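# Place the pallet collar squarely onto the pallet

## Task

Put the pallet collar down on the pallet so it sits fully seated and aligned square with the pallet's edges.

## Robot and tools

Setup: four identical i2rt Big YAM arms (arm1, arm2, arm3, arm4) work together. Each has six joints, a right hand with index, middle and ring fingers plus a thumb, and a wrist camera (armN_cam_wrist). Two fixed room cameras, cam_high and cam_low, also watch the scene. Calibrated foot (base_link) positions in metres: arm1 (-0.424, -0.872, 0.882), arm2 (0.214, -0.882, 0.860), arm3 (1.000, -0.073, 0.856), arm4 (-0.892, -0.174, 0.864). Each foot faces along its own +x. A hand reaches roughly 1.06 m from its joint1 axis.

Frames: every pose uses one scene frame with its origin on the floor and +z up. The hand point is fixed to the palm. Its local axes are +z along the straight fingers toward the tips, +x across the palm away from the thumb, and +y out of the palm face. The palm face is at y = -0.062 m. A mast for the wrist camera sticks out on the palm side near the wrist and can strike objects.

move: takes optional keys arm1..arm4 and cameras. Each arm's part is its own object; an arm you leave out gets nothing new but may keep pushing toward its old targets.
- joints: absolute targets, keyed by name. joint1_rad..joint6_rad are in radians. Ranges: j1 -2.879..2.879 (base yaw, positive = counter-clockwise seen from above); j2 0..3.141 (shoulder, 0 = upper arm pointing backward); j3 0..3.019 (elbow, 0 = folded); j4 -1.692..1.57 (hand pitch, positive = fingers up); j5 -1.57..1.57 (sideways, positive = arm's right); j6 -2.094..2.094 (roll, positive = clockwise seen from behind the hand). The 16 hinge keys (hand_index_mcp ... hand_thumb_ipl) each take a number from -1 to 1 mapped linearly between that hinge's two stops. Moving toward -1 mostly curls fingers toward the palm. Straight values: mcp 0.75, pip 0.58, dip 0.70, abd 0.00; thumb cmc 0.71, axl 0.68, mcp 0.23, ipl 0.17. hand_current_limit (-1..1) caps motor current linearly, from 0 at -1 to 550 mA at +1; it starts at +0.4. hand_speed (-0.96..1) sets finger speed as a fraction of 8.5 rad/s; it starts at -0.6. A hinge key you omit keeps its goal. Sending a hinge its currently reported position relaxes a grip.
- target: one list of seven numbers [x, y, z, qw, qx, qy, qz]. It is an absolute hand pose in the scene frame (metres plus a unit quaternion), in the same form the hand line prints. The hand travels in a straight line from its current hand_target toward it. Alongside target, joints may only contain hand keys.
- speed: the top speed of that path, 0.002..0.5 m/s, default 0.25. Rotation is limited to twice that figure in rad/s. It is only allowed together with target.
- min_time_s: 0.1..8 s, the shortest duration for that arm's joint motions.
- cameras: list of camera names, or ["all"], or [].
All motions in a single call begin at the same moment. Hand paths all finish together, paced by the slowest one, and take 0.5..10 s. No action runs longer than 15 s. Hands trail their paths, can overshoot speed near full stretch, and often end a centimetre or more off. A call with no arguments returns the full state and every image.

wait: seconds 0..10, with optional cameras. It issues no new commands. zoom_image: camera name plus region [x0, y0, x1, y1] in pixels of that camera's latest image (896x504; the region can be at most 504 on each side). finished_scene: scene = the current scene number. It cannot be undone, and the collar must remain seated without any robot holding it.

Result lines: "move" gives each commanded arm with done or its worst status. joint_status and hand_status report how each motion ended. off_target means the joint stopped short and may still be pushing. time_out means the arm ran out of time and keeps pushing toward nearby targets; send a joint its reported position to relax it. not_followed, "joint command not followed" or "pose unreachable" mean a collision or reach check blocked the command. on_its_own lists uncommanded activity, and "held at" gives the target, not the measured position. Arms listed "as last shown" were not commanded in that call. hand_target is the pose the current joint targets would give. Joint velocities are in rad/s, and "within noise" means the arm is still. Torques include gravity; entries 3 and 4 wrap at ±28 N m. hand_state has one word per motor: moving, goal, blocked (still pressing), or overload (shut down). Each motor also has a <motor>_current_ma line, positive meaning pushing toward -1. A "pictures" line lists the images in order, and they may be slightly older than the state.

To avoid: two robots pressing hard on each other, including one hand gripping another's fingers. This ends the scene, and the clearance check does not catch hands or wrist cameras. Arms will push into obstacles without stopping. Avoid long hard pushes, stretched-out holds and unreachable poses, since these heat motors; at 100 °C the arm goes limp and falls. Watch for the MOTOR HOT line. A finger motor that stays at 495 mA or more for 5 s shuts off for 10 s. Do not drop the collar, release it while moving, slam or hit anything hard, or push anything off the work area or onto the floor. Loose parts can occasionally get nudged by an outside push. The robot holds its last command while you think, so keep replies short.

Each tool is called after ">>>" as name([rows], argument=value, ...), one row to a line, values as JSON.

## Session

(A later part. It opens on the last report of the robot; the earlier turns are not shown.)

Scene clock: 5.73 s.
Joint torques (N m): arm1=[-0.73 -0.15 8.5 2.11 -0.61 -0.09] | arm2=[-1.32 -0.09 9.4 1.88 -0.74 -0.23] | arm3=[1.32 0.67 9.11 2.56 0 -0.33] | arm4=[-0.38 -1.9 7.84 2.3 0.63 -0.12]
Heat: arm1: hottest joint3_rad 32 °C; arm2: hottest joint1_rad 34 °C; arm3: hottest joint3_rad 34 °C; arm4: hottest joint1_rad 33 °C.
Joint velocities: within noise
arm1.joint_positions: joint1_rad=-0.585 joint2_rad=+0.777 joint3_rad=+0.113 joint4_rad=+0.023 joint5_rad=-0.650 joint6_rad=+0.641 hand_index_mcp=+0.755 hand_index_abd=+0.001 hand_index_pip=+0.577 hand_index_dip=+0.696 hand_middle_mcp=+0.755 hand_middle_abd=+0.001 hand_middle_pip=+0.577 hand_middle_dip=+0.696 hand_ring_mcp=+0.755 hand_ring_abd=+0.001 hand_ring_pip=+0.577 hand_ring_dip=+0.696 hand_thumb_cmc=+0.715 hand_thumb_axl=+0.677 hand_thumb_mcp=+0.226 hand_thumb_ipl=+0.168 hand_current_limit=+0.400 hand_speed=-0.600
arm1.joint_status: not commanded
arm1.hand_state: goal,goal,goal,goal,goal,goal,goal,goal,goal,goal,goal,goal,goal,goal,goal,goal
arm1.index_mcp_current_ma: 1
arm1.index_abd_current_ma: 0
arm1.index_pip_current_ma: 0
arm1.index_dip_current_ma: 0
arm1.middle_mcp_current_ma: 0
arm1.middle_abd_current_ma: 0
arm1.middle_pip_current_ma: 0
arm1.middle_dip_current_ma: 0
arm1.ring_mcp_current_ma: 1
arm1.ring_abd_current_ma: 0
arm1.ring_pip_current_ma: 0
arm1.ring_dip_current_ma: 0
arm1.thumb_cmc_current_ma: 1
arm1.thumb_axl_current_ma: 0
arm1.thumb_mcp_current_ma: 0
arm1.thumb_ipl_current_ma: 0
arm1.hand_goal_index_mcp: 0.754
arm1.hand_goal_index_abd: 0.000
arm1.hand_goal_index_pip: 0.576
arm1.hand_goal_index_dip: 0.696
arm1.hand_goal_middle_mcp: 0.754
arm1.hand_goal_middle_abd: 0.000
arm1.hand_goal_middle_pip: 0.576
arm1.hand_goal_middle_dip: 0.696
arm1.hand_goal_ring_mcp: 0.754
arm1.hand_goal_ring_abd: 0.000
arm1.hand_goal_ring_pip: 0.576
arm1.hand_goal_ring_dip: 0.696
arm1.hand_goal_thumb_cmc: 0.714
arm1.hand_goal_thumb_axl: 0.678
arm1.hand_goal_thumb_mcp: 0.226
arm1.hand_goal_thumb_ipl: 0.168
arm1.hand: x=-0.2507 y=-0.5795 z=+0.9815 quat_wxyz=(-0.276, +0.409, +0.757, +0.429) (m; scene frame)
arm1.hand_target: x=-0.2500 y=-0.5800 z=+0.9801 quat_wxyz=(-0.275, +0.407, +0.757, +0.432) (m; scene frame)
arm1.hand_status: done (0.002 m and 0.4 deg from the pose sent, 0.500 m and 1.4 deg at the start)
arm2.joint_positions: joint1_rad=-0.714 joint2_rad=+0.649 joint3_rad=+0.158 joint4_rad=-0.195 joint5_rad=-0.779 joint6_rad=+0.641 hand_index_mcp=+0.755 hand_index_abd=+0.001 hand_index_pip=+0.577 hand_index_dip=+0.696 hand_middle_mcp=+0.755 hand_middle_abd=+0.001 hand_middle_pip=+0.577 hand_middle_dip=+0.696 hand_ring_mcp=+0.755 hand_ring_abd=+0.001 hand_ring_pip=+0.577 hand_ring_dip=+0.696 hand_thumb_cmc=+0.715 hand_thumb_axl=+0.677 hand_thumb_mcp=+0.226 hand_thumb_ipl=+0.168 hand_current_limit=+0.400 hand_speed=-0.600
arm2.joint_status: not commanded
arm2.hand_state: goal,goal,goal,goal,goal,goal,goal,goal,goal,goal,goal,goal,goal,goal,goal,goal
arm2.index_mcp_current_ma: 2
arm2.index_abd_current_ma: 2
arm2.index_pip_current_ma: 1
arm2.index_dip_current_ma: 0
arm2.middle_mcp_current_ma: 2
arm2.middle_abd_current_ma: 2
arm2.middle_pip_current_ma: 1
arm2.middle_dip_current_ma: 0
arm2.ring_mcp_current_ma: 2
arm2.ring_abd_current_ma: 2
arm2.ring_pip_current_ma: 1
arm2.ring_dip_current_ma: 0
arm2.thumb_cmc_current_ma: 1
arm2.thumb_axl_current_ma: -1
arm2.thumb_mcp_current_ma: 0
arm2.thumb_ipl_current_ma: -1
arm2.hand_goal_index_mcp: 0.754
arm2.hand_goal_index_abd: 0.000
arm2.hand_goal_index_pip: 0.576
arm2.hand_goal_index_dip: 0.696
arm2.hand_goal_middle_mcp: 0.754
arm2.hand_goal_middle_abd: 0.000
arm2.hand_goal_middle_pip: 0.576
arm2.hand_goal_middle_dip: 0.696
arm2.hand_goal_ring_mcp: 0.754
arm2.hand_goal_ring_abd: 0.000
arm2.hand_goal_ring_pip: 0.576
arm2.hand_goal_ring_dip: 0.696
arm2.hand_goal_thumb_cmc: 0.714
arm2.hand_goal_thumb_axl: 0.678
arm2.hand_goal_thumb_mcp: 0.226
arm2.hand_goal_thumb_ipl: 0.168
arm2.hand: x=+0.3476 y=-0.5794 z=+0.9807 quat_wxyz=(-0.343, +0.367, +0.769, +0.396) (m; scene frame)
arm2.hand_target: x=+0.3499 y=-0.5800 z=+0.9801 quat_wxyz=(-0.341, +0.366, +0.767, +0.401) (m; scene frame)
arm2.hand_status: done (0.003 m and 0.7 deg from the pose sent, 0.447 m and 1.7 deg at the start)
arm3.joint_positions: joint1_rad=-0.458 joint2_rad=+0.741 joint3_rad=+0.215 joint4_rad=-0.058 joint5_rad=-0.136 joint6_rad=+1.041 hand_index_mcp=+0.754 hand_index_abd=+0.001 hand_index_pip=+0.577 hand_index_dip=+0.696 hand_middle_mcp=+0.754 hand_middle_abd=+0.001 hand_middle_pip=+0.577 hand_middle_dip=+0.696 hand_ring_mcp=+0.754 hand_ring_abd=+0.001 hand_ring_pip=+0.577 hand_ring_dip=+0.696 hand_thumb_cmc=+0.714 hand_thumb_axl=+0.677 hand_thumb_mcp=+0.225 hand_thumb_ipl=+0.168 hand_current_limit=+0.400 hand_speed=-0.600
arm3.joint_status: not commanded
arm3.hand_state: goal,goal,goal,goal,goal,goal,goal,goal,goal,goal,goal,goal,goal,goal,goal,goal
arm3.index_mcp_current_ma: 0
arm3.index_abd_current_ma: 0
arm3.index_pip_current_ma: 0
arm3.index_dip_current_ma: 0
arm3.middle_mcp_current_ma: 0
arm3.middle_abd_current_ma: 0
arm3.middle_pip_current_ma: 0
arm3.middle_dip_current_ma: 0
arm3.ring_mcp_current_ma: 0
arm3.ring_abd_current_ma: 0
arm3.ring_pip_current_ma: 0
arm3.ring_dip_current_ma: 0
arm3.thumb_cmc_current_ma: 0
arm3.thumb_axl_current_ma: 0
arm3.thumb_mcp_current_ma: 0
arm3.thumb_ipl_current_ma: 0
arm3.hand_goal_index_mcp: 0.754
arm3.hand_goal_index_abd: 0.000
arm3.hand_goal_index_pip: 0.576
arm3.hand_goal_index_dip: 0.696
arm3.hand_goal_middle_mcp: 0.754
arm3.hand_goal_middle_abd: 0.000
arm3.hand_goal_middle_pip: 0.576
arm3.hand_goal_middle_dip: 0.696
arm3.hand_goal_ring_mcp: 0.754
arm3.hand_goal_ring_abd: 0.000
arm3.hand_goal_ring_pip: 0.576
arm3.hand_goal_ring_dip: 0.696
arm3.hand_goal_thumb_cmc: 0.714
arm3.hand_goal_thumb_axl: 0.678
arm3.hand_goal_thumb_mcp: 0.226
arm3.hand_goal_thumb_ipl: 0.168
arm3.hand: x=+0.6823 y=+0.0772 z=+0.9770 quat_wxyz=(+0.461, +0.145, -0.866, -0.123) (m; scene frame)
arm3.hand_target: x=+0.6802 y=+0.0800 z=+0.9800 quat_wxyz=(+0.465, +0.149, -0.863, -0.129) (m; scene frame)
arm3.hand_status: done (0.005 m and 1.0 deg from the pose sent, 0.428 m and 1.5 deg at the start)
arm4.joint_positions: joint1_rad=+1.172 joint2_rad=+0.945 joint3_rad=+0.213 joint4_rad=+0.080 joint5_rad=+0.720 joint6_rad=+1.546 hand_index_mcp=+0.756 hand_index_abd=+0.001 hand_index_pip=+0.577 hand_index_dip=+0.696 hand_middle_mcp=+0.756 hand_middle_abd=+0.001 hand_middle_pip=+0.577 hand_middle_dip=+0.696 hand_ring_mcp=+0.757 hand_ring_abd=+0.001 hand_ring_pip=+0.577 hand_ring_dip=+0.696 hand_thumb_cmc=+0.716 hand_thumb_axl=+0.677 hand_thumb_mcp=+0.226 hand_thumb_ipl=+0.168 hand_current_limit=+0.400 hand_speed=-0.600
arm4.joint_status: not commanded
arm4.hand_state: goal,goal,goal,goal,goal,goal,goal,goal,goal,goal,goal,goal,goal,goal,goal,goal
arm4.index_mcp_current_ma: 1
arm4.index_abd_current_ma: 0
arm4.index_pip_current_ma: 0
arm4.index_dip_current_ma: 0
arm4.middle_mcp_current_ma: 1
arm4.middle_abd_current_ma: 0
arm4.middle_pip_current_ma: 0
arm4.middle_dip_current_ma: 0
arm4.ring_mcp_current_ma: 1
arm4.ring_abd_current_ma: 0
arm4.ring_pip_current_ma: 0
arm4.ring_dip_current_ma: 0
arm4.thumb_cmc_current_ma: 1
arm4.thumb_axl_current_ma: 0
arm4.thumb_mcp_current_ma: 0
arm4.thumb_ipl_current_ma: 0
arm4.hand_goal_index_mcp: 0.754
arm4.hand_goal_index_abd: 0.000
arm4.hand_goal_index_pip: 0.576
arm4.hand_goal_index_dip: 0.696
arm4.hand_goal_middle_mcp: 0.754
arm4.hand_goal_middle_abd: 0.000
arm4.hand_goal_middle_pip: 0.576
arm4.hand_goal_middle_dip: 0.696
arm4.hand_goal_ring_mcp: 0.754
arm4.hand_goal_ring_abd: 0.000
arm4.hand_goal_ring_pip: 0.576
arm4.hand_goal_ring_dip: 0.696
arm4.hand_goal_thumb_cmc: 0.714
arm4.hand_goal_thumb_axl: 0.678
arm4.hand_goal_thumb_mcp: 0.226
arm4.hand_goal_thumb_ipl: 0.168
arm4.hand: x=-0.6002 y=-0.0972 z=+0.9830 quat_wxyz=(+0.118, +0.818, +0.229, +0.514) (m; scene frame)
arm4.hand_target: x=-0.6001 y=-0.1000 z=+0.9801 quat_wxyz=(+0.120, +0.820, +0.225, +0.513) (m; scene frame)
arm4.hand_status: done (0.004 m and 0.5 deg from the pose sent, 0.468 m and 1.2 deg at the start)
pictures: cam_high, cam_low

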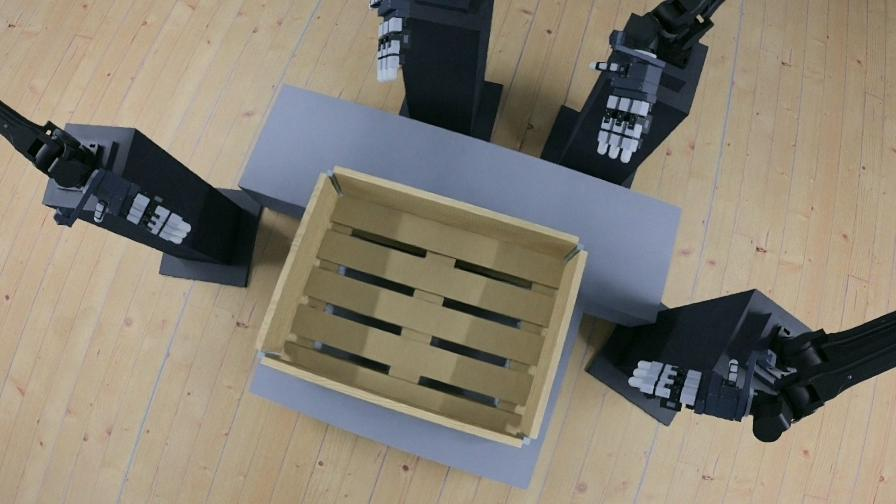

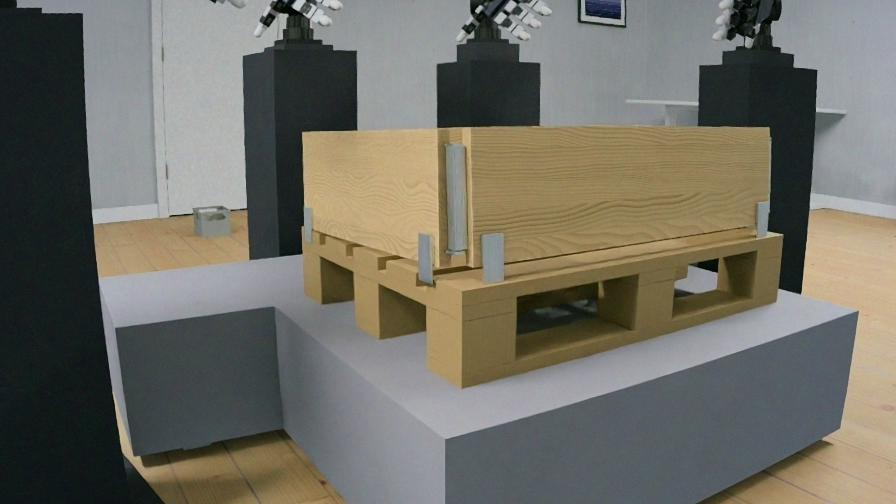

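>>> zoom_image(camera="cam_low", region=[720, 190, 800, 250])

>>> zoom_image(camera="cam_low", region=[410, 220, 530, 310])

>>> zoom_image(camera="cam_low", region=[290, 190, 430, 295])

Scaled by 6.300 from the camera's 896x504 image, which has a finer 1280x720 frame.

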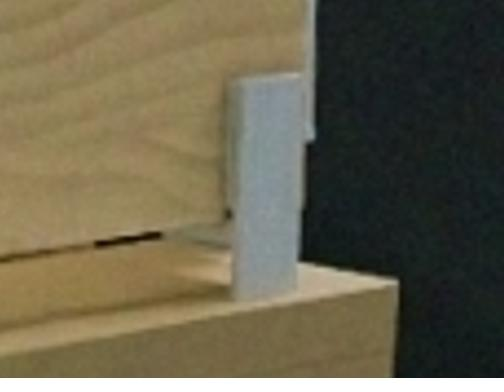

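Scaled by 4.200 from the camera's 896x504 image, which has a finer 1280x720 frame.

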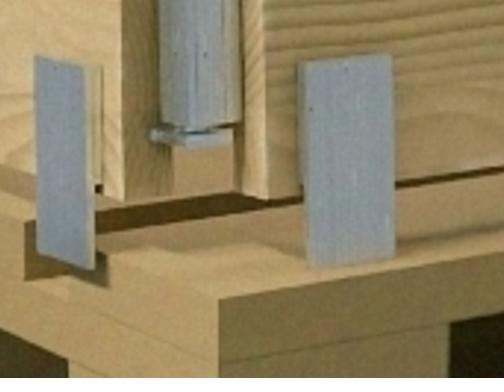

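Scaled by 3.600 from the camera's 896x504 image, which has a finer 1280x720 frame.

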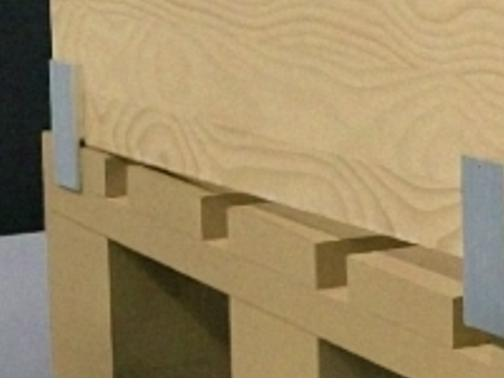

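>>> move(arm1={"target":[-0.22,-0.33,0.80,0,0,1,0],"speed":0.3,"joints":{"hand_current_limit":0.75}}, arm2={"target":[0.28,-0.33,0.80,0,0,1,0],"speed":0.3,"joints":{"hand_current_limit":0.75}}, cameras=["cam_high","cam_low","arm1_cam_wrist","arm2_cam_wrist"])

Scene clock: 10.97 s.
Joint torques (N m): arm1=[0.32 -13.45 9.51 -0.75 0.03 -0.13] | arm2=[0.5 -12.1 10.32 -0.46 0.13 -0.17] | arm3=[0.97 0.09 9.13 2.69 -0.03 -0.33] | arm4=[-0.44 -1.73 7.92 2.4 0.62 -0.15]
Heat: arm1: hottest joint3_rad 33 °C; arm2: hottest joint1_rad 34 °C; arm3: hottest joint3_rad 36 °C; arm4: hottest joint1_rad 33 °C.
move: arm1 off_target; arm2 off_target
Joint velocities: within noise
arm1.joint_positions: joint1_rad=-0.288 joint2_rad=+1.949 joint3_rad=+1.103 joint4_rad=-0.717 joint5_rad=-0.004 joint6_rad=-0.361 hand_index_mcp=+0.755 hand_index_abd=+0.001 hand_index_pip=+0.577 hand_index_dip=+0.696 hand_middle_mcp=+0.755 hand_middle_abd=+0.001 hand_middle_pip=+0.577 hand_middle_dip=+0.696 hand_ring_mcp=+0.755 hand_ring_abd=+0.001 hand_ring_pip=+0.577 hand_ring_dip=+0.696 hand_thumb_cmc=+0.715 hand_thumb_axl=+0.677 hand_thumb_mcp=+0.224 hand_thumb_ipl=+0.168 hand_current_limit=+0.750 hand_speed=-0.600
arm1.joint_status: all done
arm1.hand_state: goal,goal,goal,goal,goal,goal,goal,goal,goal,goal,goal,goal,goal,goal,goal,goal
arm1.index_mcp_current_ma: 0
arm1.index_abd_current_ma: 0
arm1.index_pip_current_ma: 0
arm1.index_dip_current_ma: 0
arm1.middle_mcp_current_ma: 0
arm1.middle_abd_current_ma: 0
arm1.middle_pip_current_ma: 0
arm1.middle_dip_current_ma: 0
arm1.ring_mcp_current_ma: 0
arm1.ring_abd_current_ma: 0
arm1.ring_pip_current_ma: 0
arm1.ring_dip_current_ma: 0
arm1.thumb_cmc_current_ma: 1
arm1.thumb_axl_current_ma: 0
arm1.thumb_mcp_current_ma: -2
arm1.thumb_ipl_current_ma: 0
arm1.hand_goal_index_mcp: 0.754
arm1.hand_goal_index_abd: 0.000
arm1.hand_goal_index_pip: 0.576
arm1.hand_goal_index_dip: 0.696
arm1.hand_goal_middle_mcp: 0.754
arm1.hand_goal_middle_abd: 0.000
arm1.hand_goal_middle_pip: 0.576
arm1.hand_goal_middle_dip: 0.696
arm1.hand_goal_ring_mcp: 0.754
arm1.hand_goal_ring_abd: 0.000
arm1.hand_goal_ring_pip: 0.576
arm1.hand_goal_ring_dip: 0.696
arm1.hand_goal_thumb_cmc: 0.714
arm1.hand_goal_thumb_axl: 0.678
arm1.hand_goal_thumb_mcp: 0.226
arm1.hand_goal_thumb_ipl: 0.168
arm1.hand: x=-0.2195 y=-0.3433 z=+0.8043 quat_wxyz=(-0.001, +0.012, +1.000, +0.002) (m; scene frame)
arm1.hand_target: x=-0.2202 y=-0.3305 z=+0.8002 quat_wxyz=(+0.000, +0.000, +1.000, +0.000) (m; scene frame)
arm1.hand_status: off_target (0.014 m and 1.4 deg from the pose sent, 0.310 m and 81.6 deg at the start)
arm2.joint_positions: joint1_rad=-0.179 joint2_rad=+1.884 joint3_rad=+1.033 joint4_rad=-0.738 joint5_rad=-0.008 joint6_rad=-0.083 hand_index_mcp=+0.755 hand_index_abd=+0.001 hand_index_pip=+0.577 hand_index_dip=+0.696 hand_middle_mcp=+0.755 hand_middle_abd=+0.001 hand_middle_pip=+0.577 hand_middle_dip=+0.696 hand_ring_mcp=+0.755 hand_ring_abd=+0.001 hand_ring_pip=+0.577 hand_ring_dip=+0.696 hand_thumb_cmc=+0.715 hand_thumb_axl=+0.677 hand_thumb_mcp=+0.224 hand_thumb_ipl=+0.168 hand_current_limit=+0.750 hand_speed=-0.600
arm2.joint_status: all done
arm2.hand_state: goal,goal,goal,goal,goal,goal,goal,goal,goal,goal,goal,goal,goal,goal,goal,goal
arm2.index_mcp_current_ma: 2
arm2.index_abd_current_ma: 2
arm2.index_pip_current_ma: 1
arm2.index_dip_current_ma: 0
arm2.middle_mcp_current_ma: 1
arm2.middle_abd_current_ma: 2
arm2.middle_pip_current_ma: 1
arm2.middle_dip_current_ma: 0
arm2.ring_mcp_current_ma: 2
arm2.ring_abd_current_ma: 2
arm2.ring_pip_current_ma: 1
arm2.ring_dip_current_ma: 0
arm2.thumb_cmc_current_ma: 1
arm2.thumb_axl_current_ma: -1
arm2.thumb_mcp_current_ma: -6
arm2.thumb_ipl_current_ma: -1
arm2.hand_goal_index_mcp: 0.754
arm2.hand_goal_index_abd: 0.000
arm2.hand_goal_index_pip: 0.576
arm2.hand_goal_index_dip: 0.696
arm2.hand_goal_middle_mcp: 0.754
arm2.hand_goal_middle_abd: 0.000
arm2.hand_goal_middle_pip: 0.576
arm2.hand_goal_middle_dip: 0.696
arm2.hand_goal_ring_mcp: 0.754
arm2.hand_goal_ring_abd: 0.000
arm2.hand_goal_ring_pip: 0.576
arm2.hand_goal_ring_dip: 0.696
arm2.hand_goal_thumb_cmc: 0.714
arm2.hand_goal_thumb_axl: 0.678
arm2.hand_goal_thumb_mcp: 0.226
arm2.hand_goal_thumb_ipl: 0.168
arm2.hand: x=+0.2835 y=-0.3499 z=+0.7936 quat_wxyz=(-0.003, +0.009, +1.000, -0.009) (m; scene frame)
arm2.hand_target: x=+0.2798 y=-0.3307 z=+0.8005 quat_wxyz=(+0.000, +0.000, +1.000, +0.000) (m; scene frame)
arm2.hand_status: off_target (0.021 m and 1.6 deg from the pose sent, 0.315 m and 79.5 deg at the start)
arm3, arm4: as last shown
pictures: arm1_cam_wrist, arm2_cam_wrist, cam_high, cam_low
camera_calibration:
arm1_cam_wrist: T_world_to_cam=[[0.808608, 0.586916, 0.0410164, 0.376117], [0.363743, -0.553496, 0.749222, -0.766239], [0.462433, -0.590908, -0.661048, 0.554668], [0, 0, 0, 1]] pos_world=[-0.281915, -0.317102, 0.925319]
arm2_cam_wrist: T_world_to_cam=[[0.764629, 0.644211, -0.0182958, 0.0513241], [0.433038, -0.492543, 0.754903, -0.944317], [0.477306, -0.585144, -0.655581, 0.30157], [0, 0, 0, 1]] pos_world=[0.22574, -0.321719, 0.911511]

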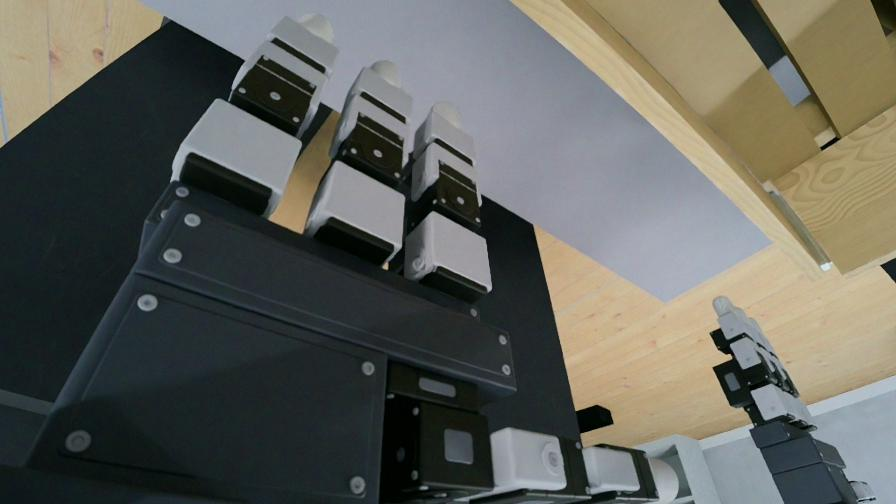

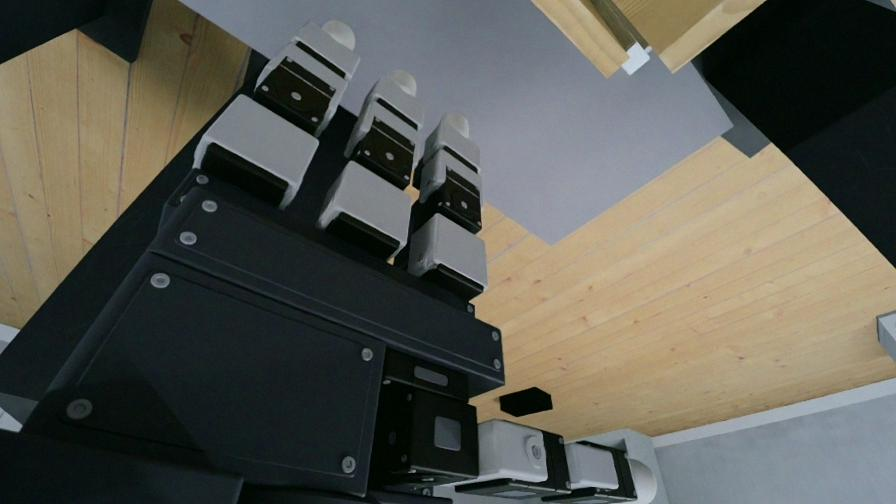

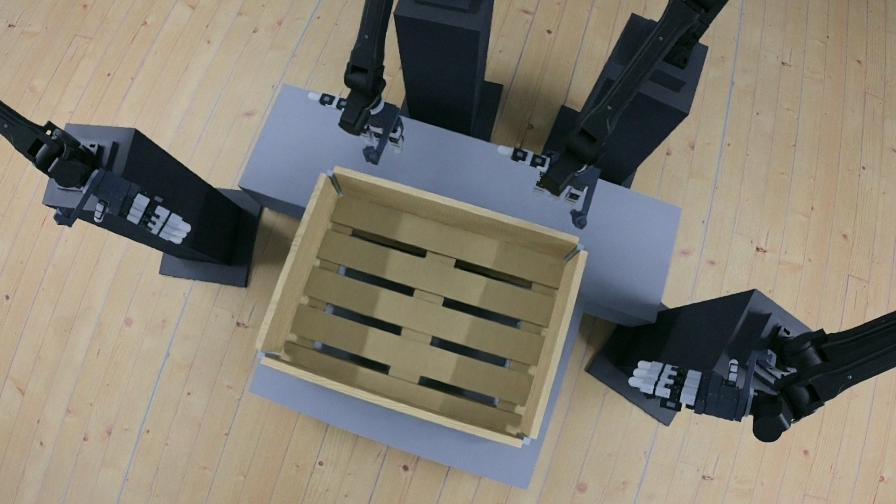

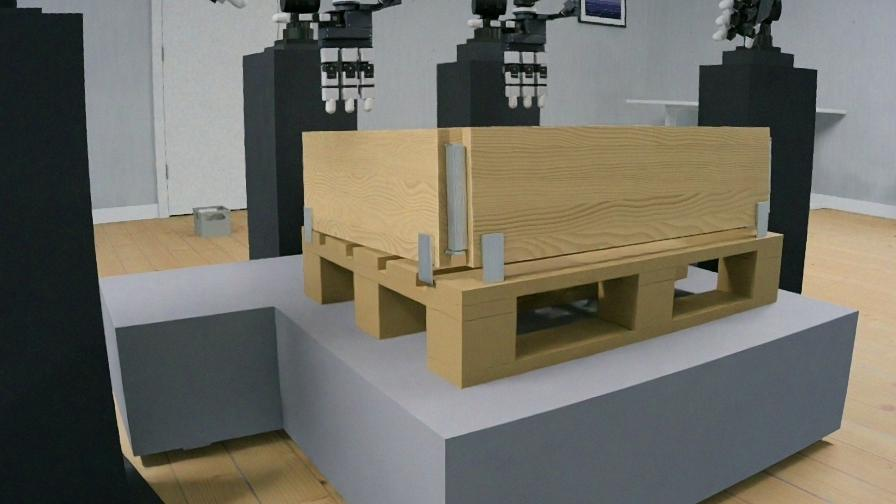

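>>> move(arm1={"target":[-0.22,-0.29,0.60,0,0,1,0],"speed":0.25}, arm2={"target":[0.28,-0.29,0.60,0,0,1,0],"speed":0.25}, cameras=["cam_high","cam_low","arm1_cam_wrist","arm2_cam_wrist"])

Scene clock: 12.90 s.
Joint torques (N m): arm1=[-0.15 -16.73 6.32 0.12 0.01 0.15] | arm2=[0.79 -15.44 6.48 0.28 0.13 -0.07] | arm3=[-0.21 0.09 8.9 2.37 0.01 -0.32] | arm4=[-0.03 -2.08 7.99 2.47 0.66 -0.12]
Heat: arm1: hottest joint3_rad 33 °C; arm2: hottest joint1_rad 34 °C; arm3: hottest joint3_rad 36 °C; arm4: hottest joint1_rad 33 °C.
move: arm1 off_target; arm2 off_target
Joint velocities: within noise
arm1.joint_positions: joint1_rad=-0.261 joint2_rad=+2.449 joint3_rad=+1.333 joint4_rad=-0.459 joint5_rad=-0.004 joint6_rad=-0.361 hand_index_mcp=+0.755 hand_index_abd=+0.001 hand_index_pip=+0.577 hand_index_dip=+0.696 hand_middle_mcp=+0.754 hand_middle_abd=+0.001 hand_middle_pip=+0.577 hand_middle_dip=+0.696 hand_ring_mcp=+0.754 hand_ring_abd=+0.001 hand_ring_pip=+0.577 hand_ring_dip=+0.696 hand_thumb_cmc=+0.715 hand_thumb_axl=+0.677 hand_thumb_mcp=+0.224 hand_thumb_ipl=+0.168 hand_current_limit=+0.750 hand_speed=-0.600
arm1.joint_status: not commanded
arm1.hand_state: goal,goal,goal,goal,goal,goal,goal,goal,goal,goal,goal,goal,goal,goal,goal,goal
arm1.index_mcp_current_ma: 0
arm1.index_abd_current_ma: 0
arm1.index_pip_current_ma: 0
arm1.index_dip_current_ma: 0
arm1.middle_mcp_current_ma: 0
arm1.middle_abd_current_ma: 0
arm1.middle_pip_current_ma: 0
arm1.middle_dip_current_ma: 0
arm1.ring_mcp_current_ma: 0
arm1.ring_abd_current_ma: 0
arm1.ring_pip_current_ma: 0
arm1.ring_dip_current_ma: 0
arm1.thumb_cmc_current_ma: 1
arm1.thumb_axl_current_ma: 0
arm1.thumb_mcp_current_ma: -2
arm1.thumb_ipl_current_ma: 0
arm1.hand_goal_index_mcp: 0.754
arm1.hand_goal_index_abd: 0.000
arm1.hand_goal_index_pip: 0.576
arm1.hand_goal_index_dip: 0.696
arm1.hand_goal_middle_mcp: 0.754
arm1.hand_goal_middle_abd: 0.000
arm1.hand_goal_middle_pip: 0.576
arm1.hand_goal_middle_dip: 0.696
arm1.hand_goal_ring_mcp: 0.754
arm1.hand_goal_ring_abd: 0.000
arm1.hand_goal_ring_pip: 0.576
arm1.hand_goal_ring_dip: 0.696
arm1.hand_goal_thumb_cmc: 0.714
arm1.hand_goal_thumb_axl: 0.678
arm1.hand_goal_thumb_mcp: 0.226
arm1.hand_goal_thumb_ipl: 0.168
arm1.hand: x=-0.2185 y=-0.2982 z=+0.6088 quat_wxyz=(-0.003, -0.001, +1.000, -0.003) (m; scene frame)
arm1.hand_target: x=-0.2201 y=-0.2902 z=+0.6004 quat_wxyz=(+0.000, +0.000, +1.000, +0.000) (m; scene frame)
arm1.hand_status: off_target (0.012 m and 0.5 deg from the pose sent, 0.211 m and 1.4 deg at the start)
arm2.joint_positions: joint1_rad=-0.175 joint2_rad=+2.397 joint3_rad=+1.239 joint4_rad=-0.445 joint5_rad=-0.008 joint6_rad=-0.083 hand_index_mcp=+0.754 hand_index_abd=+0.001 hand_index_pip=+0.577 hand_index_dip=+0.696 hand_middle_mcp=+0.754 hand_middle_abd=+0.001 hand_middle_pip=+0.577 hand_middle_dip=+0.696 hand_ring_mcp=+0.754 hand_ring_abd=+0.001 hand_ring_pip=+0.577 hand_ring_dip=+0.696 hand_thumb_cmc=+0.715 hand_thumb_axl=+0.677 hand_thumb_mcp=+0.223 hand_thumb_ipl=+0.168 hand_current_limit=+0.750 hand_speed=-0.600
arm2.joint_status: not commanded
arm2.hand_state: goal,goal,goal,goal,goal,goal,goal,goal,goal,goal,goal,goal,goal,goal,goal,goal
arm2.index_mcp_current_ma: 1
arm2.index_abd_current_ma: 2
arm2.index_pip_current_ma: 1
arm2.index_dip_current_ma: 0
arm2.middle_mcp_current_ma: 0
arm2.middle_abd_current_ma: 2
arm2.middle_pip_current_ma: 1
arm2.middle_dip_current_ma: 0
arm2.ring_mcp_current_ma: 0
arm2.ring_abd_current_ma: 2
arm2.ring_pip_current_ma: 1
arm2.ring_dip_current_ma: 0
arm2.thumb_cmc_current_ma: 1
arm2.thumb_axl_current_ma: -1
arm2.thumb_mcp_current_ma: -6
arm2.thumb_ipl_current_ma: -1
arm2.hand_goal_index_mcp: 0.754
arm2.hand_goal_index_abd: 0.000
arm2.hand_goal_index_pip: 0.576
arm2.hand_goal_index_dip: 0.696
arm2.hand_goal_middle_mcp: 0.754
arm2.hand_goal_middle_abd: 0.000
arm2.hand_goal_middle_pip: 0.576
arm2.hand_goal_middle_dip: 0.696
arm2.hand_goal_ring_mcp: 0.754
arm2.hand_goal_ring_abd: 0.000
arm2.hand_goal_ring_pip: 0.576
arm2.hand_goal_ring_dip: 0.696
arm2.hand_goal_thumb_cmc: 0.714
arm2.hand_goal_thumb_axl: 0.678
arm2.hand_goal_thumb_mcp: 0.226
arm2.hand_goal_thumb_ipl: 0.168
arm2.hand: x=+0.2857 y=-0.3080 z=+0.5977 quat_wxyz=(-0.004, +0.007, +1.000, -0.015) (m; scene frame)
arm2.hand_target: x=+0.2797 y=-0.2907 z=+0.6004 quat_wxyz=(+0.000, +0.000, +1.000, +0.000) (m; scene frame)
arm2.hand_status: off_target (0.019 m and 2.0 deg from the pose sent, 0.203 m and 1.6 deg at the start)
arm3, arm4: as last shown
pictures: arm1_cam_wrist, arm2_cam_wrist, cam_high, cam_low
camera_calibration:
arm1_cam_wrist: T_world_to_cam=[[0.792796, 0.608697, 0.0310338, 0.365931], [0.381401, -0.535183, 0.753732, -0.588562], [0.475403, -0.58572, -0.656448, 0.453284], [0, 0, 0, 1]] pos_world=[-0.281123, -0.272232, 0.72982]
arm2_cam_wrist: T_world_to_cam=[[0.761419, 0.647694, -0.0270807, 0.0263585], [0.43637, -0.481202, 0.76028, -0.777331], [0.479397, -0.590709, -0.649031, 0.190441], [0, 0, 0, 1]] pos_world=[0.227837, -0.27863, 0.715305]

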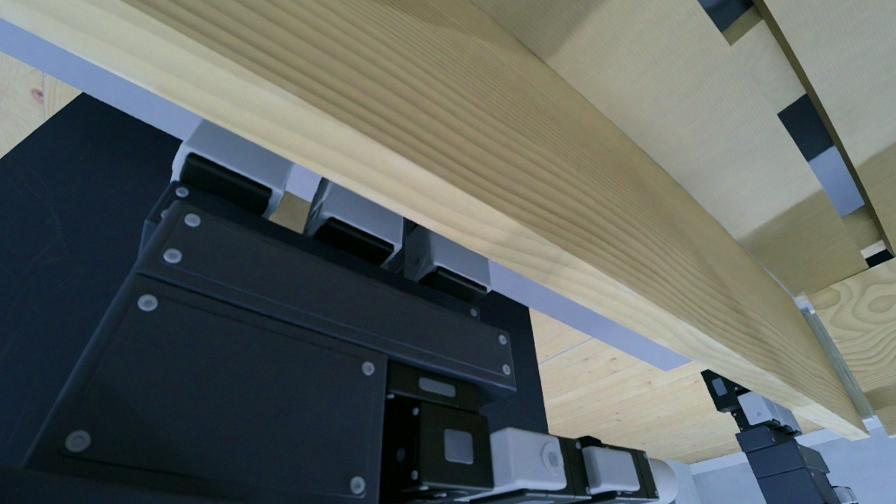

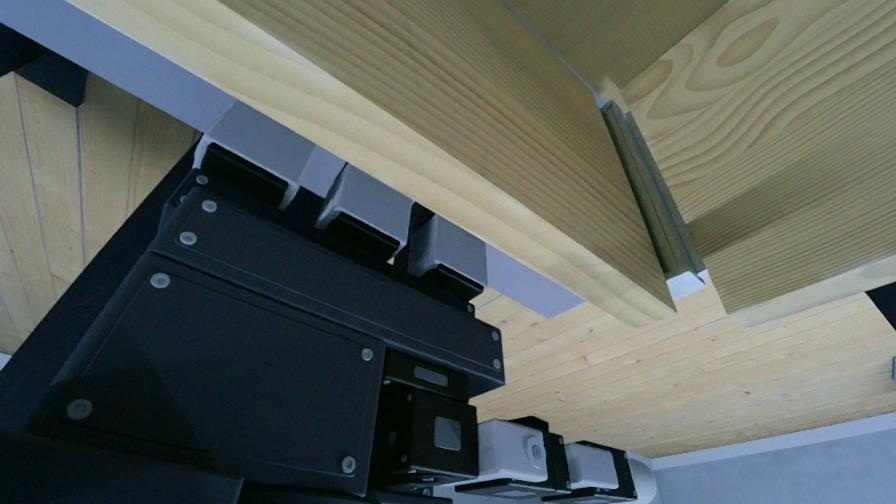

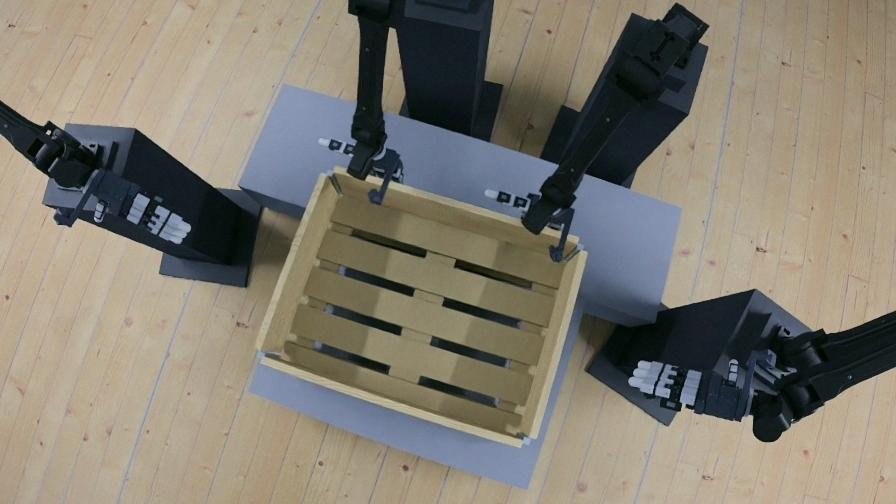

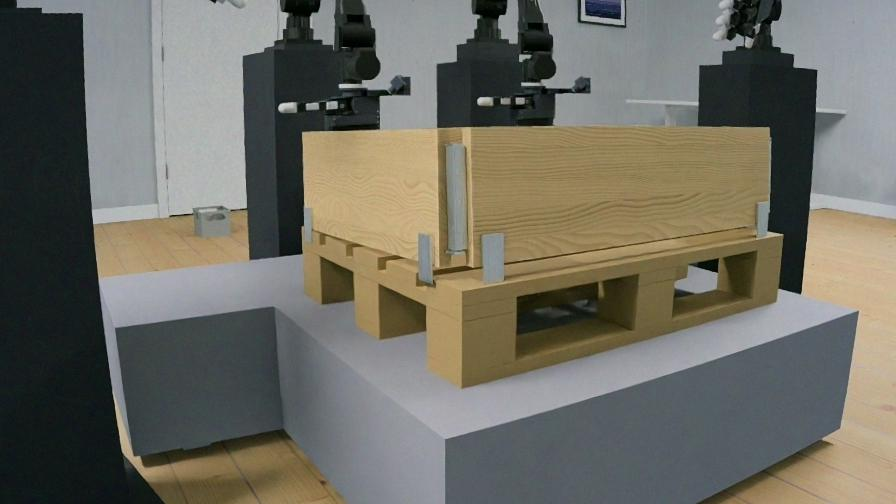

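>>> move(arm1={"target":[-0.22,-0.255,0.595,0,0,1,0],"speed":0.1}, arm2={"target":[0.27,-0.245,0.60,0,0,1,0],"speed":0.1}, cameras=["cam_low","arm1_cam_wrist","arm2_cam_wrist"])

Scene clock: 14.17 s.
Joint torques (N m): arm1=[1.49 -17.79 8.65 -0.49 -0.13 0.29] | arm2=[0.91 -16.5 9.14 -0.28 -0.01 0.16] | arm3=[0.62 0.21 9.21 2.43 -0.05 -0.33] | arm4=[-0.21 -1.61 8.02 2.36 0.62 -0.18]
Heat: arm1: hottest joint3_rad 33 °C; arm2: hottest joint1_rad 34 °C; arm3: hottest joint3_rad 36 °C; arm4: hottest joint1_rad 33 °C.
move: arm1 off_target; arm2 off_target
Joint velocities: within noise
arm1.joint_positions: joint1_rad=-0.247 joint2_rad=+2.500 joint3_rad=+1.426 joint4_rad=-0.519 joint5_rad=+0.000 joint6_rad=-0.356 hand_index_mcp=+0.753 hand_index_abd=+0.001 hand_index_pip=+0.577 hand_index_dip=+0.696 hand_middle_mcp=+0.753 hand_middle_abd=+0.001 hand_middle_pip=+0.577 hand_middle_dip=+0.696 hand_ring_mcp=+0.750 hand_ring_abd=+0.001 hand_ring_pip=+0.577 hand_ring_dip=+0.696 hand_thumb_cmc=+0.714 hand_thumb_axl=+0.677 hand_thumb_mcp=+0.224 hand_thumb_ipl=+0.168 hand_current_limit=+0.750 hand_speed=-0.600
arm1.joint_status: not commanded
arm1.hand_state: goal,goal,goal,goal,goal,goal,goal,goal,goal,goal,goal,goal,goal,goal,goal,goal
arm1.index_mcp_current_ma: 0
arm1.index_abd_current_ma: 0
arm1.index_pip_current_ma: 0
arm1.index_dip_current_ma: 0
arm1.middle_mcp_current_ma: 0
arm1.middle_abd_current_ma: 0
arm1.middle_pip_current_ma: 0
arm1.middle_dip_current_ma: 0
arm1.ring_mcp_current_ma: -3
arm1.ring_abd_current_ma: 0
arm1.ring_pip_current_ma: 0
arm1.ring_dip_current_ma: 0
arm1.thumb_cmc_current_ma: 0
arm1.thumb_axl_current_ma: 0
arm1.thumb_mcp_current_ma: -2
arm1.thumb_ipl_current_ma: 0
arm1.hand_goal_index_mcp: 0.754
arm1.hand_goal_index_abd: 0.000
arm1.hand_goal_index_pip: 0.576
arm1.hand_goal_index_dip: 0.696
arm1.hand_goal_middle_mcp: 0.754
arm1.hand_goal_middle_abd: 0.000
arm1.hand_goal_middle_pip: 0.576
arm1.hand_goal_middle_dip: 0.696
arm1.hand_goal_ring_mcp: 0.754
arm1.hand_goal_ring_abd: 0.000
arm1.hand_goal_ring_pip: 0.576
arm1.hand_goal_ring_dip: 0.696
arm1.hand_goal_thumb_cmc: 0.714
arm1.hand_goal_thumb_axl: 0.678
arm1.hand_goal_thumb_mcp: 0.226
arm1.hand_goal_thumb_ipl: 0.168
arm1.hand: x=-0.2190 y=-0.2777 z=+0.5971 quat_wxyz=(-0.004, -0.006, +1.000, -0.012) (m; scene frame)
arm1.hand_target: x=-0.2206 y=-0.2560 z=+0.5959 quat_wxyz=(+0.000, +0.000, +1.000, +0.000) (m; scene frame)
arm1.hand_status: off_target (0.023 m and 1.6 deg from the pose sent, 0.046 m and 0.5 deg at the start)
arm2.joint_positions: joint1_rad=-0.151 joint2_rad=+2.449 joint3_rad=+1.365 joint4_rad=-0.531 joint5_rad=-0.005 joint6_rad=-0.078 hand_index_mcp=+0.753 hand_index_abd=+0.001 hand_index_pip=+0.577 hand_index_dip=+0.696 hand_middle_mcp=+0.753 hand_middle_abd=+0.001 hand_middle_pip=+0.577 hand_middle_dip=+0.696 hand_ring_mcp=+0.751 hand_ring_abd=+0.001 hand_ring_pip=+0.577 hand_ring_dip=+0.696 hand_thumb_cmc=+0.714 hand_thumb_axl=+0.677 hand_thumb_mcp=+0.223 hand_thumb_ipl=+0.168 hand_current_limit=+0.750 hand_speed=-0.600
arm2.joint_status: not commanded
arm2.hand_state: goal,goal,goal,goal,goal,goal,goal,goal,goal,goal,goal,goal,goal,goal,goal,goal
arm2.index_mcp_current_ma: -3
arm2.index_abd_current_ma: 2
arm2.index_pip_current_ma: 1
arm2.index_dip_current_ma: 0
arm2.middle_mcp_current_ma: -2
arm2.middle_abd_current_ma: 1
arm2.middle_pip_current_ma: 1
arm2.middle_dip_current_ma: 0
arm2.ring_mcp_current_ma: -6
arm2.ring_abd_current_ma: 2
arm2.ring_pip_current_ma: 1
arm2.ring_dip_current_ma: 0
arm2.thumb_cmc_current_ma: 0
arm2.thumb_axl_current_ma: -1
arm2.thumb_mcp_current_ma: -7
arm2.thumb_ipl_current_ma: -1
arm2.hand_goal_index_mcp: 0.754
arm2.hand_goal_index_abd: 0.000
arm2.hand_goal_index_pip: 0.576
arm2.hand_goal_index_dip: 0.696
arm2.hand_goal_middle_mcp: 0.754
arm2.hand_goal_middle_abd: 0.000
arm2.hand_goal_middle_pip: 0.576
arm2.hand_goal_middle_dip: 0.696
arm2.hand_goal_ring_mcp: 0.754
arm2.hand_goal_ring_abd: 0.000
arm2.hand_goal_ring_pip: 0.576
arm2.hand_goal_ring_dip: 0.696
arm2.hand_goal_thumb_cmc: 0.714
arm2.hand_goal_thumb_axl: 0.678
arm2.hand_goal_thumb_mcp: 0.226
arm2.hand_goal_thumb_ipl: 0.168
arm2.hand: x=+0.2755 y=-0.2747 z=+0.5914 quat_wxyz=(-0.002, -0.002, +1.000, -0.022) (m; scene frame)
arm2.hand_target: x=+0.2697 y=-0.2463 z=+0.6013 quat_wxyz=(+0.000, +0.000, +1.000, +0.000) (m; scene frame)
arm2.hand_status: off_target (0.031 m and 2.6 deg from the pose sent, 0.065 m and 2.0 deg at the start)
arm3, arm4: as last shown
pictures: arm1_cam_wrist, arm2_cam_wrist, cam_low
camera_calibration:
arm1_cam_wrist: T_world_to_cam=[[0.787454, 0.616111, 0.0179966, 0.362853], [0.38817, -0.51838, 0.761975, -0.567425], [0.47879, -0.593035, -0.647356, 0.451036], [0, 0, 0, 1]] pos_world=[-0.281424, -0.25022, 0.717815]
arm2_cam_wrist: T_world_to_cam=[[0.749225, 0.661432, -0.0341945, 0.023783], [0.443323, -0.462471, 0.767845, -0.753254], [0.492063, -0.590448, -0.639722, 0.201972], [0, 0, 0, 1]] pos_world=[0.216733, -0.244835, 0.708402]

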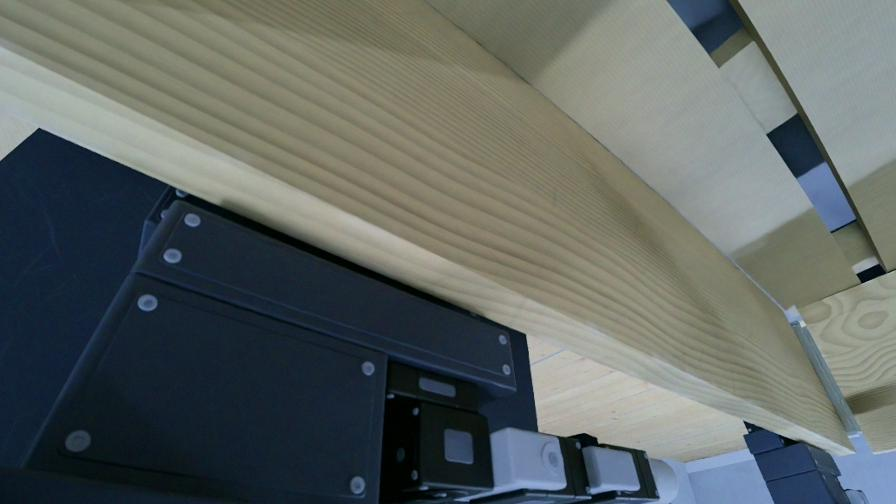

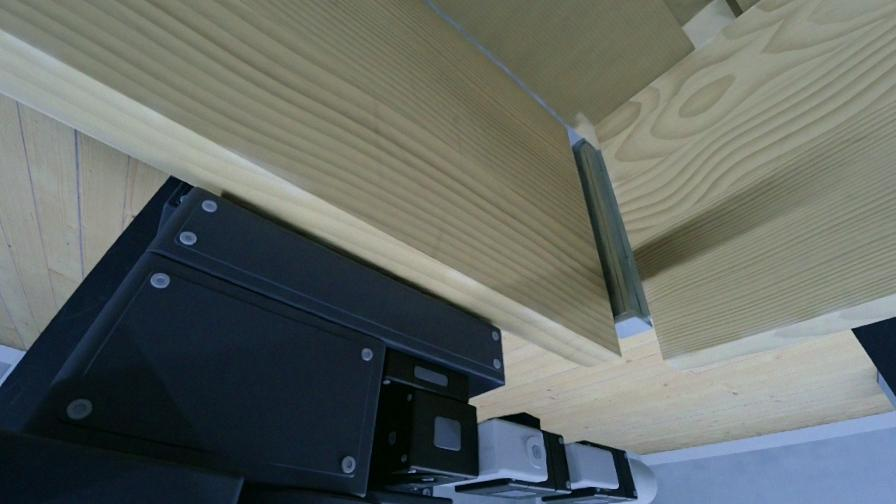

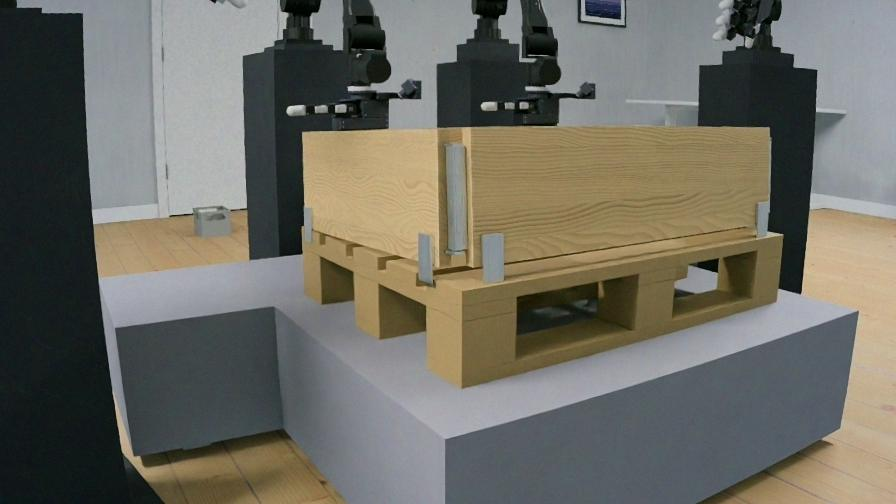

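>>> move(arm1={"target":[-0.22,-0.235,0.595,0,0,1,0],"speed":0.1}, arm2={"target":[0.27,-0.225,0.60,0,0,1,0],"speed":0.1}, cameras=["cam_low","cam_high"])

>>> zoom_image(camera="cam_low", region=[280, 180, 560, 340])

>>> zoom_image(camera="cam_low", region=[720, 190, 800, 250])

Scene clock: 15.53 s.
Joint torques (N m): arm1=[1.32 -17.96 10.55 0.02 -0.38 0.33] | arm2=[0.91 -16.44 11.47 0.39 -0.1 0.18] | arm3=[1.67 0.56 8.95 2.65 -0.06 -0.34] | arm4=[-0.21 -2.26 7.94 2.47 0.61 -0.13]
Heat: arm1: hottest joint3_rad 33 °C; arm2: hottest joint1_rad 34 °C; arm3: hottest joint3_rad 37 °C; arm4: hottest joint1_rad 32 °C.
move: arm1 off_target; arm2 off_target
Joint velocities: within noise
arm1.joint_positions: joint1_rad=-0.244 joint2_rad=+2.521 joint3_rad=+1.466 joint4_rad=-0.576 joint5_rad=+0.005 joint6_rad=-0.356 hand_index_mcp=+0.753 hand_index_abd=+0.001 hand_index_pip=+0.577 hand_index_dip=+0.696 hand_middle_mcp=+0.753 hand_middle_abd=+0.001 hand_middle_pip=+0.577 hand_middle_dip=+0.696 hand_ring_mcp=+0.747 hand_ring_abd=+0.001 hand_ring_pip=+0.577 hand_ring_dip=+0.696 hand_thumb_cmc=+0.714 hand_thumb_axl=+0.677 hand_thumb_mcp=+0.224 hand_thumb_ipl=+0.168 hand_current_limit=+0.750 hand_speed=-0.600
arm1.joint_status: not commanded
arm1.hand_state: goal,goal,goal,goal,goal,goal,goal,goal,goal,goal,goal,goal,goal,goal,goal,goal
arm1.index_mcp_current_ma: 0
arm1.index_abd_current_ma: 0
arm1.index_pip_current_ma: 0
arm1.index_dip_current_ma: 0
arm1.middle_mcp_current_ma: 0
arm1.middle_abd_current_ma: 0
arm1.middle_pip_current_ma: 0
arm1.middle_dip_current_ma: 0
arm1.ring_mcp_current_ma: -7
arm1.ring_abd_current_ma: 0
arm1.ring_pip_current_ma: 0
arm1.ring_dip_current_ma: 0
arm1.thumb_cmc_current_ma: 0
arm1.thumb_axl_current_ma: 0
arm1.thumb_mcp_current_ma: -2
arm1.thumb_ipl_current_ma: 0
arm1.hand_goal_index_mcp: 0.754
arm1.hand_goal_index_abd: 0.000
arm1.hand_goal_index_pip: 0.576
arm1.hand_goal_index_dip: 0.696
arm1.hand_goal_middle_mcp: 0.754
arm1.hand_goal_middle_abd: 0.000
arm1.hand_goal_middle_pip: 0.576
arm1.hand_goal_middle_dip: 0.696
arm1.hand_goal_ring_mcp: 0.754
arm1.hand_goal_ring_abd: 0.000
arm1.hand_goal_ring_pip: 0.576
arm1.hand_goal_ring_dip: 0.696
arm1.hand_goal_thumb_cmc: 0.714
arm1.hand_goal_thumb_axl: 0.678
arm1.hand_goal_thumb_mcp: 0.226
arm1.hand_goal_thumb_ipl: 0.168
arm1.hand: x=-0.2201 y=-0.2770 z=+0.5904 quat_wxyz=(-0.008, -0.007, +0.999, -0.031) (m; scene frame)
arm1.hand_target: x=-0.2215 y=-0.2374 z=+0.5979 quat_wxyz=(-0.001, -0.001, +1.000, +0.001) (m; scene frame)
arm1.hand_status: off_target (0.042 m and 3.8 deg from the pose sent, 0.043 m and 1.6 deg at the start)
arm2.joint_positions: joint1_rad=-0.149 joint2_rad=+2.466 joint3_rad=+1.403 joint4_rad=-0.593 joint5_rad=-0.003 joint6_rad=-0.078 hand_index_mcp=+0.753 hand_index_abd=+0.001 hand_index_pip=+0.577 hand_index_dip=+0.696 hand_middle_mcp=+0.753 hand_middle_abd=+0.001 hand_middle_pip=+0.577 hand_middle_dip=+0.696 hand_ring_mcp=+0.748 hand_ring_abd=+0.001 hand_ring_pip=+0.577 hand_ring_dip=+0.696 hand_thumb_cmc=+0.714 hand_thumb_axl=+0.677 hand_thumb_mcp=+0.223 hand_thumb_ipl=+0.168 hand_current_limit=+0.750 hand_speed=-0.600
arm2.joint_status: not commanded
arm2.hand_state: goal,goal,goal,goal,goal,goal,goal,goal,goal,goal,goal,goal,goal,goal,goal,goal
arm2.index_mcp_current_ma: -3
arm2.index_abd_current_ma: 2
arm2.index_pip_current_ma: 1
arm2.index_dip_current_ma: 0
arm2.middle_mcp_current_ma: -2
arm2.middle_abd_current_ma: 1
arm2.middle_pip_current_ma: 1
arm2.middle_dip_current_ma: 0
arm2.ring_mcp_current_ma: -14
arm2.ring_abd_current_ma: 2
arm2.ring_pip_current_ma: 1
arm2.ring_dip_current_ma: 0
arm2.thumb_cmc_current_ma: 0
arm2.thumb_axl_current_ma: -1
arm2.thumb_mcp_current_ma: -7
arm2.thumb_ipl_current_ma: -1
arm2.hand_goal_index_mcp: 0.754
arm2.hand_goal_index_abd: 0.000
arm2.hand_goal_index_pip: 0.576
arm2.hand_goal_index_dip: 0.696
arm2.hand_goal_middle_mcp: 0.754
arm2.hand_goal_middle_abd: 0.000
arm2.hand_goal_middle_pip: 0.576
arm2.hand_goal_middle_dip: 0.696
arm2.hand_goal_ring_mcp: 0.754
arm2.hand_goal_ring_abd: 0.000
arm2.hand_goal_ring_pip: 0.576
arm2.hand_goal_ring_dip: 0.696
arm2.hand_goal_thumb_cmc: 0.714
arm2.hand_goal_thumb_axl: 0.678
arm2.hand_goal_thumb_mcp: 0.226
arm2.hand_goal_thumb_ipl: 0.168
arm2.hand: x=+0.2744 y=-0.2743 z=+0.5870 quat_wxyz=(-0.003, -0.003, +0.999, -0.042) (m; scene frame)
arm2.hand_target: x=+0.2693 y=-0.2283 z=+0.6034 quat_wxyz=(-0.001, +0.000, +1.000, +0.000) (m; scene frame)
arm2.hand_status: off_target (0.051 m and 4.9 deg from the pose sent, 0.051 m and 2.6 deg at the start)
arm3, arm4: as last shown
pictures: cam_high, cam_low

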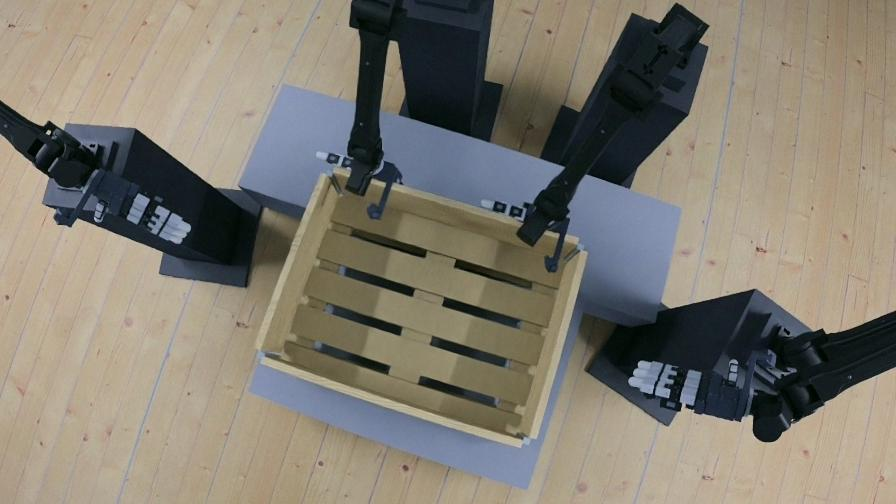

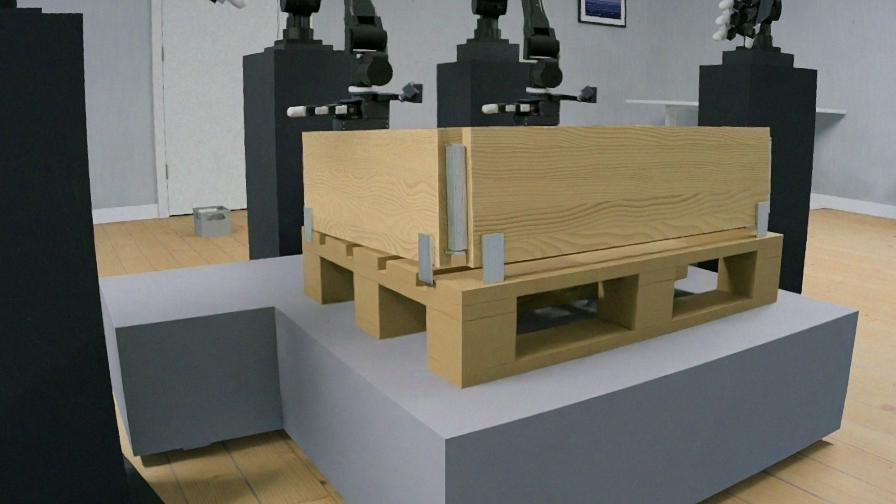

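Scaled by 1.800 from the camera's 896x504 image, which has a finer 1280x720 frame.

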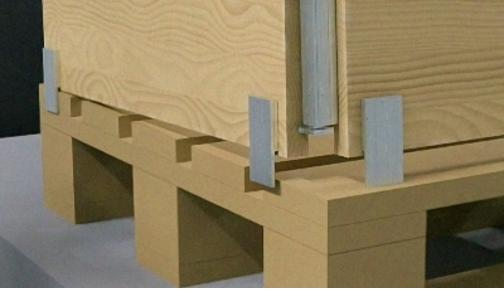

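Scaled by 6.300 from the camera's 896x504 image, which has a finer 1280x720 frame.

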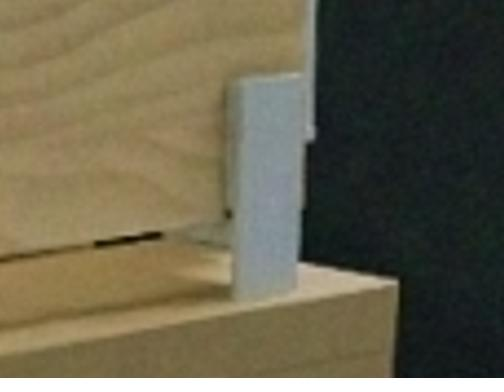

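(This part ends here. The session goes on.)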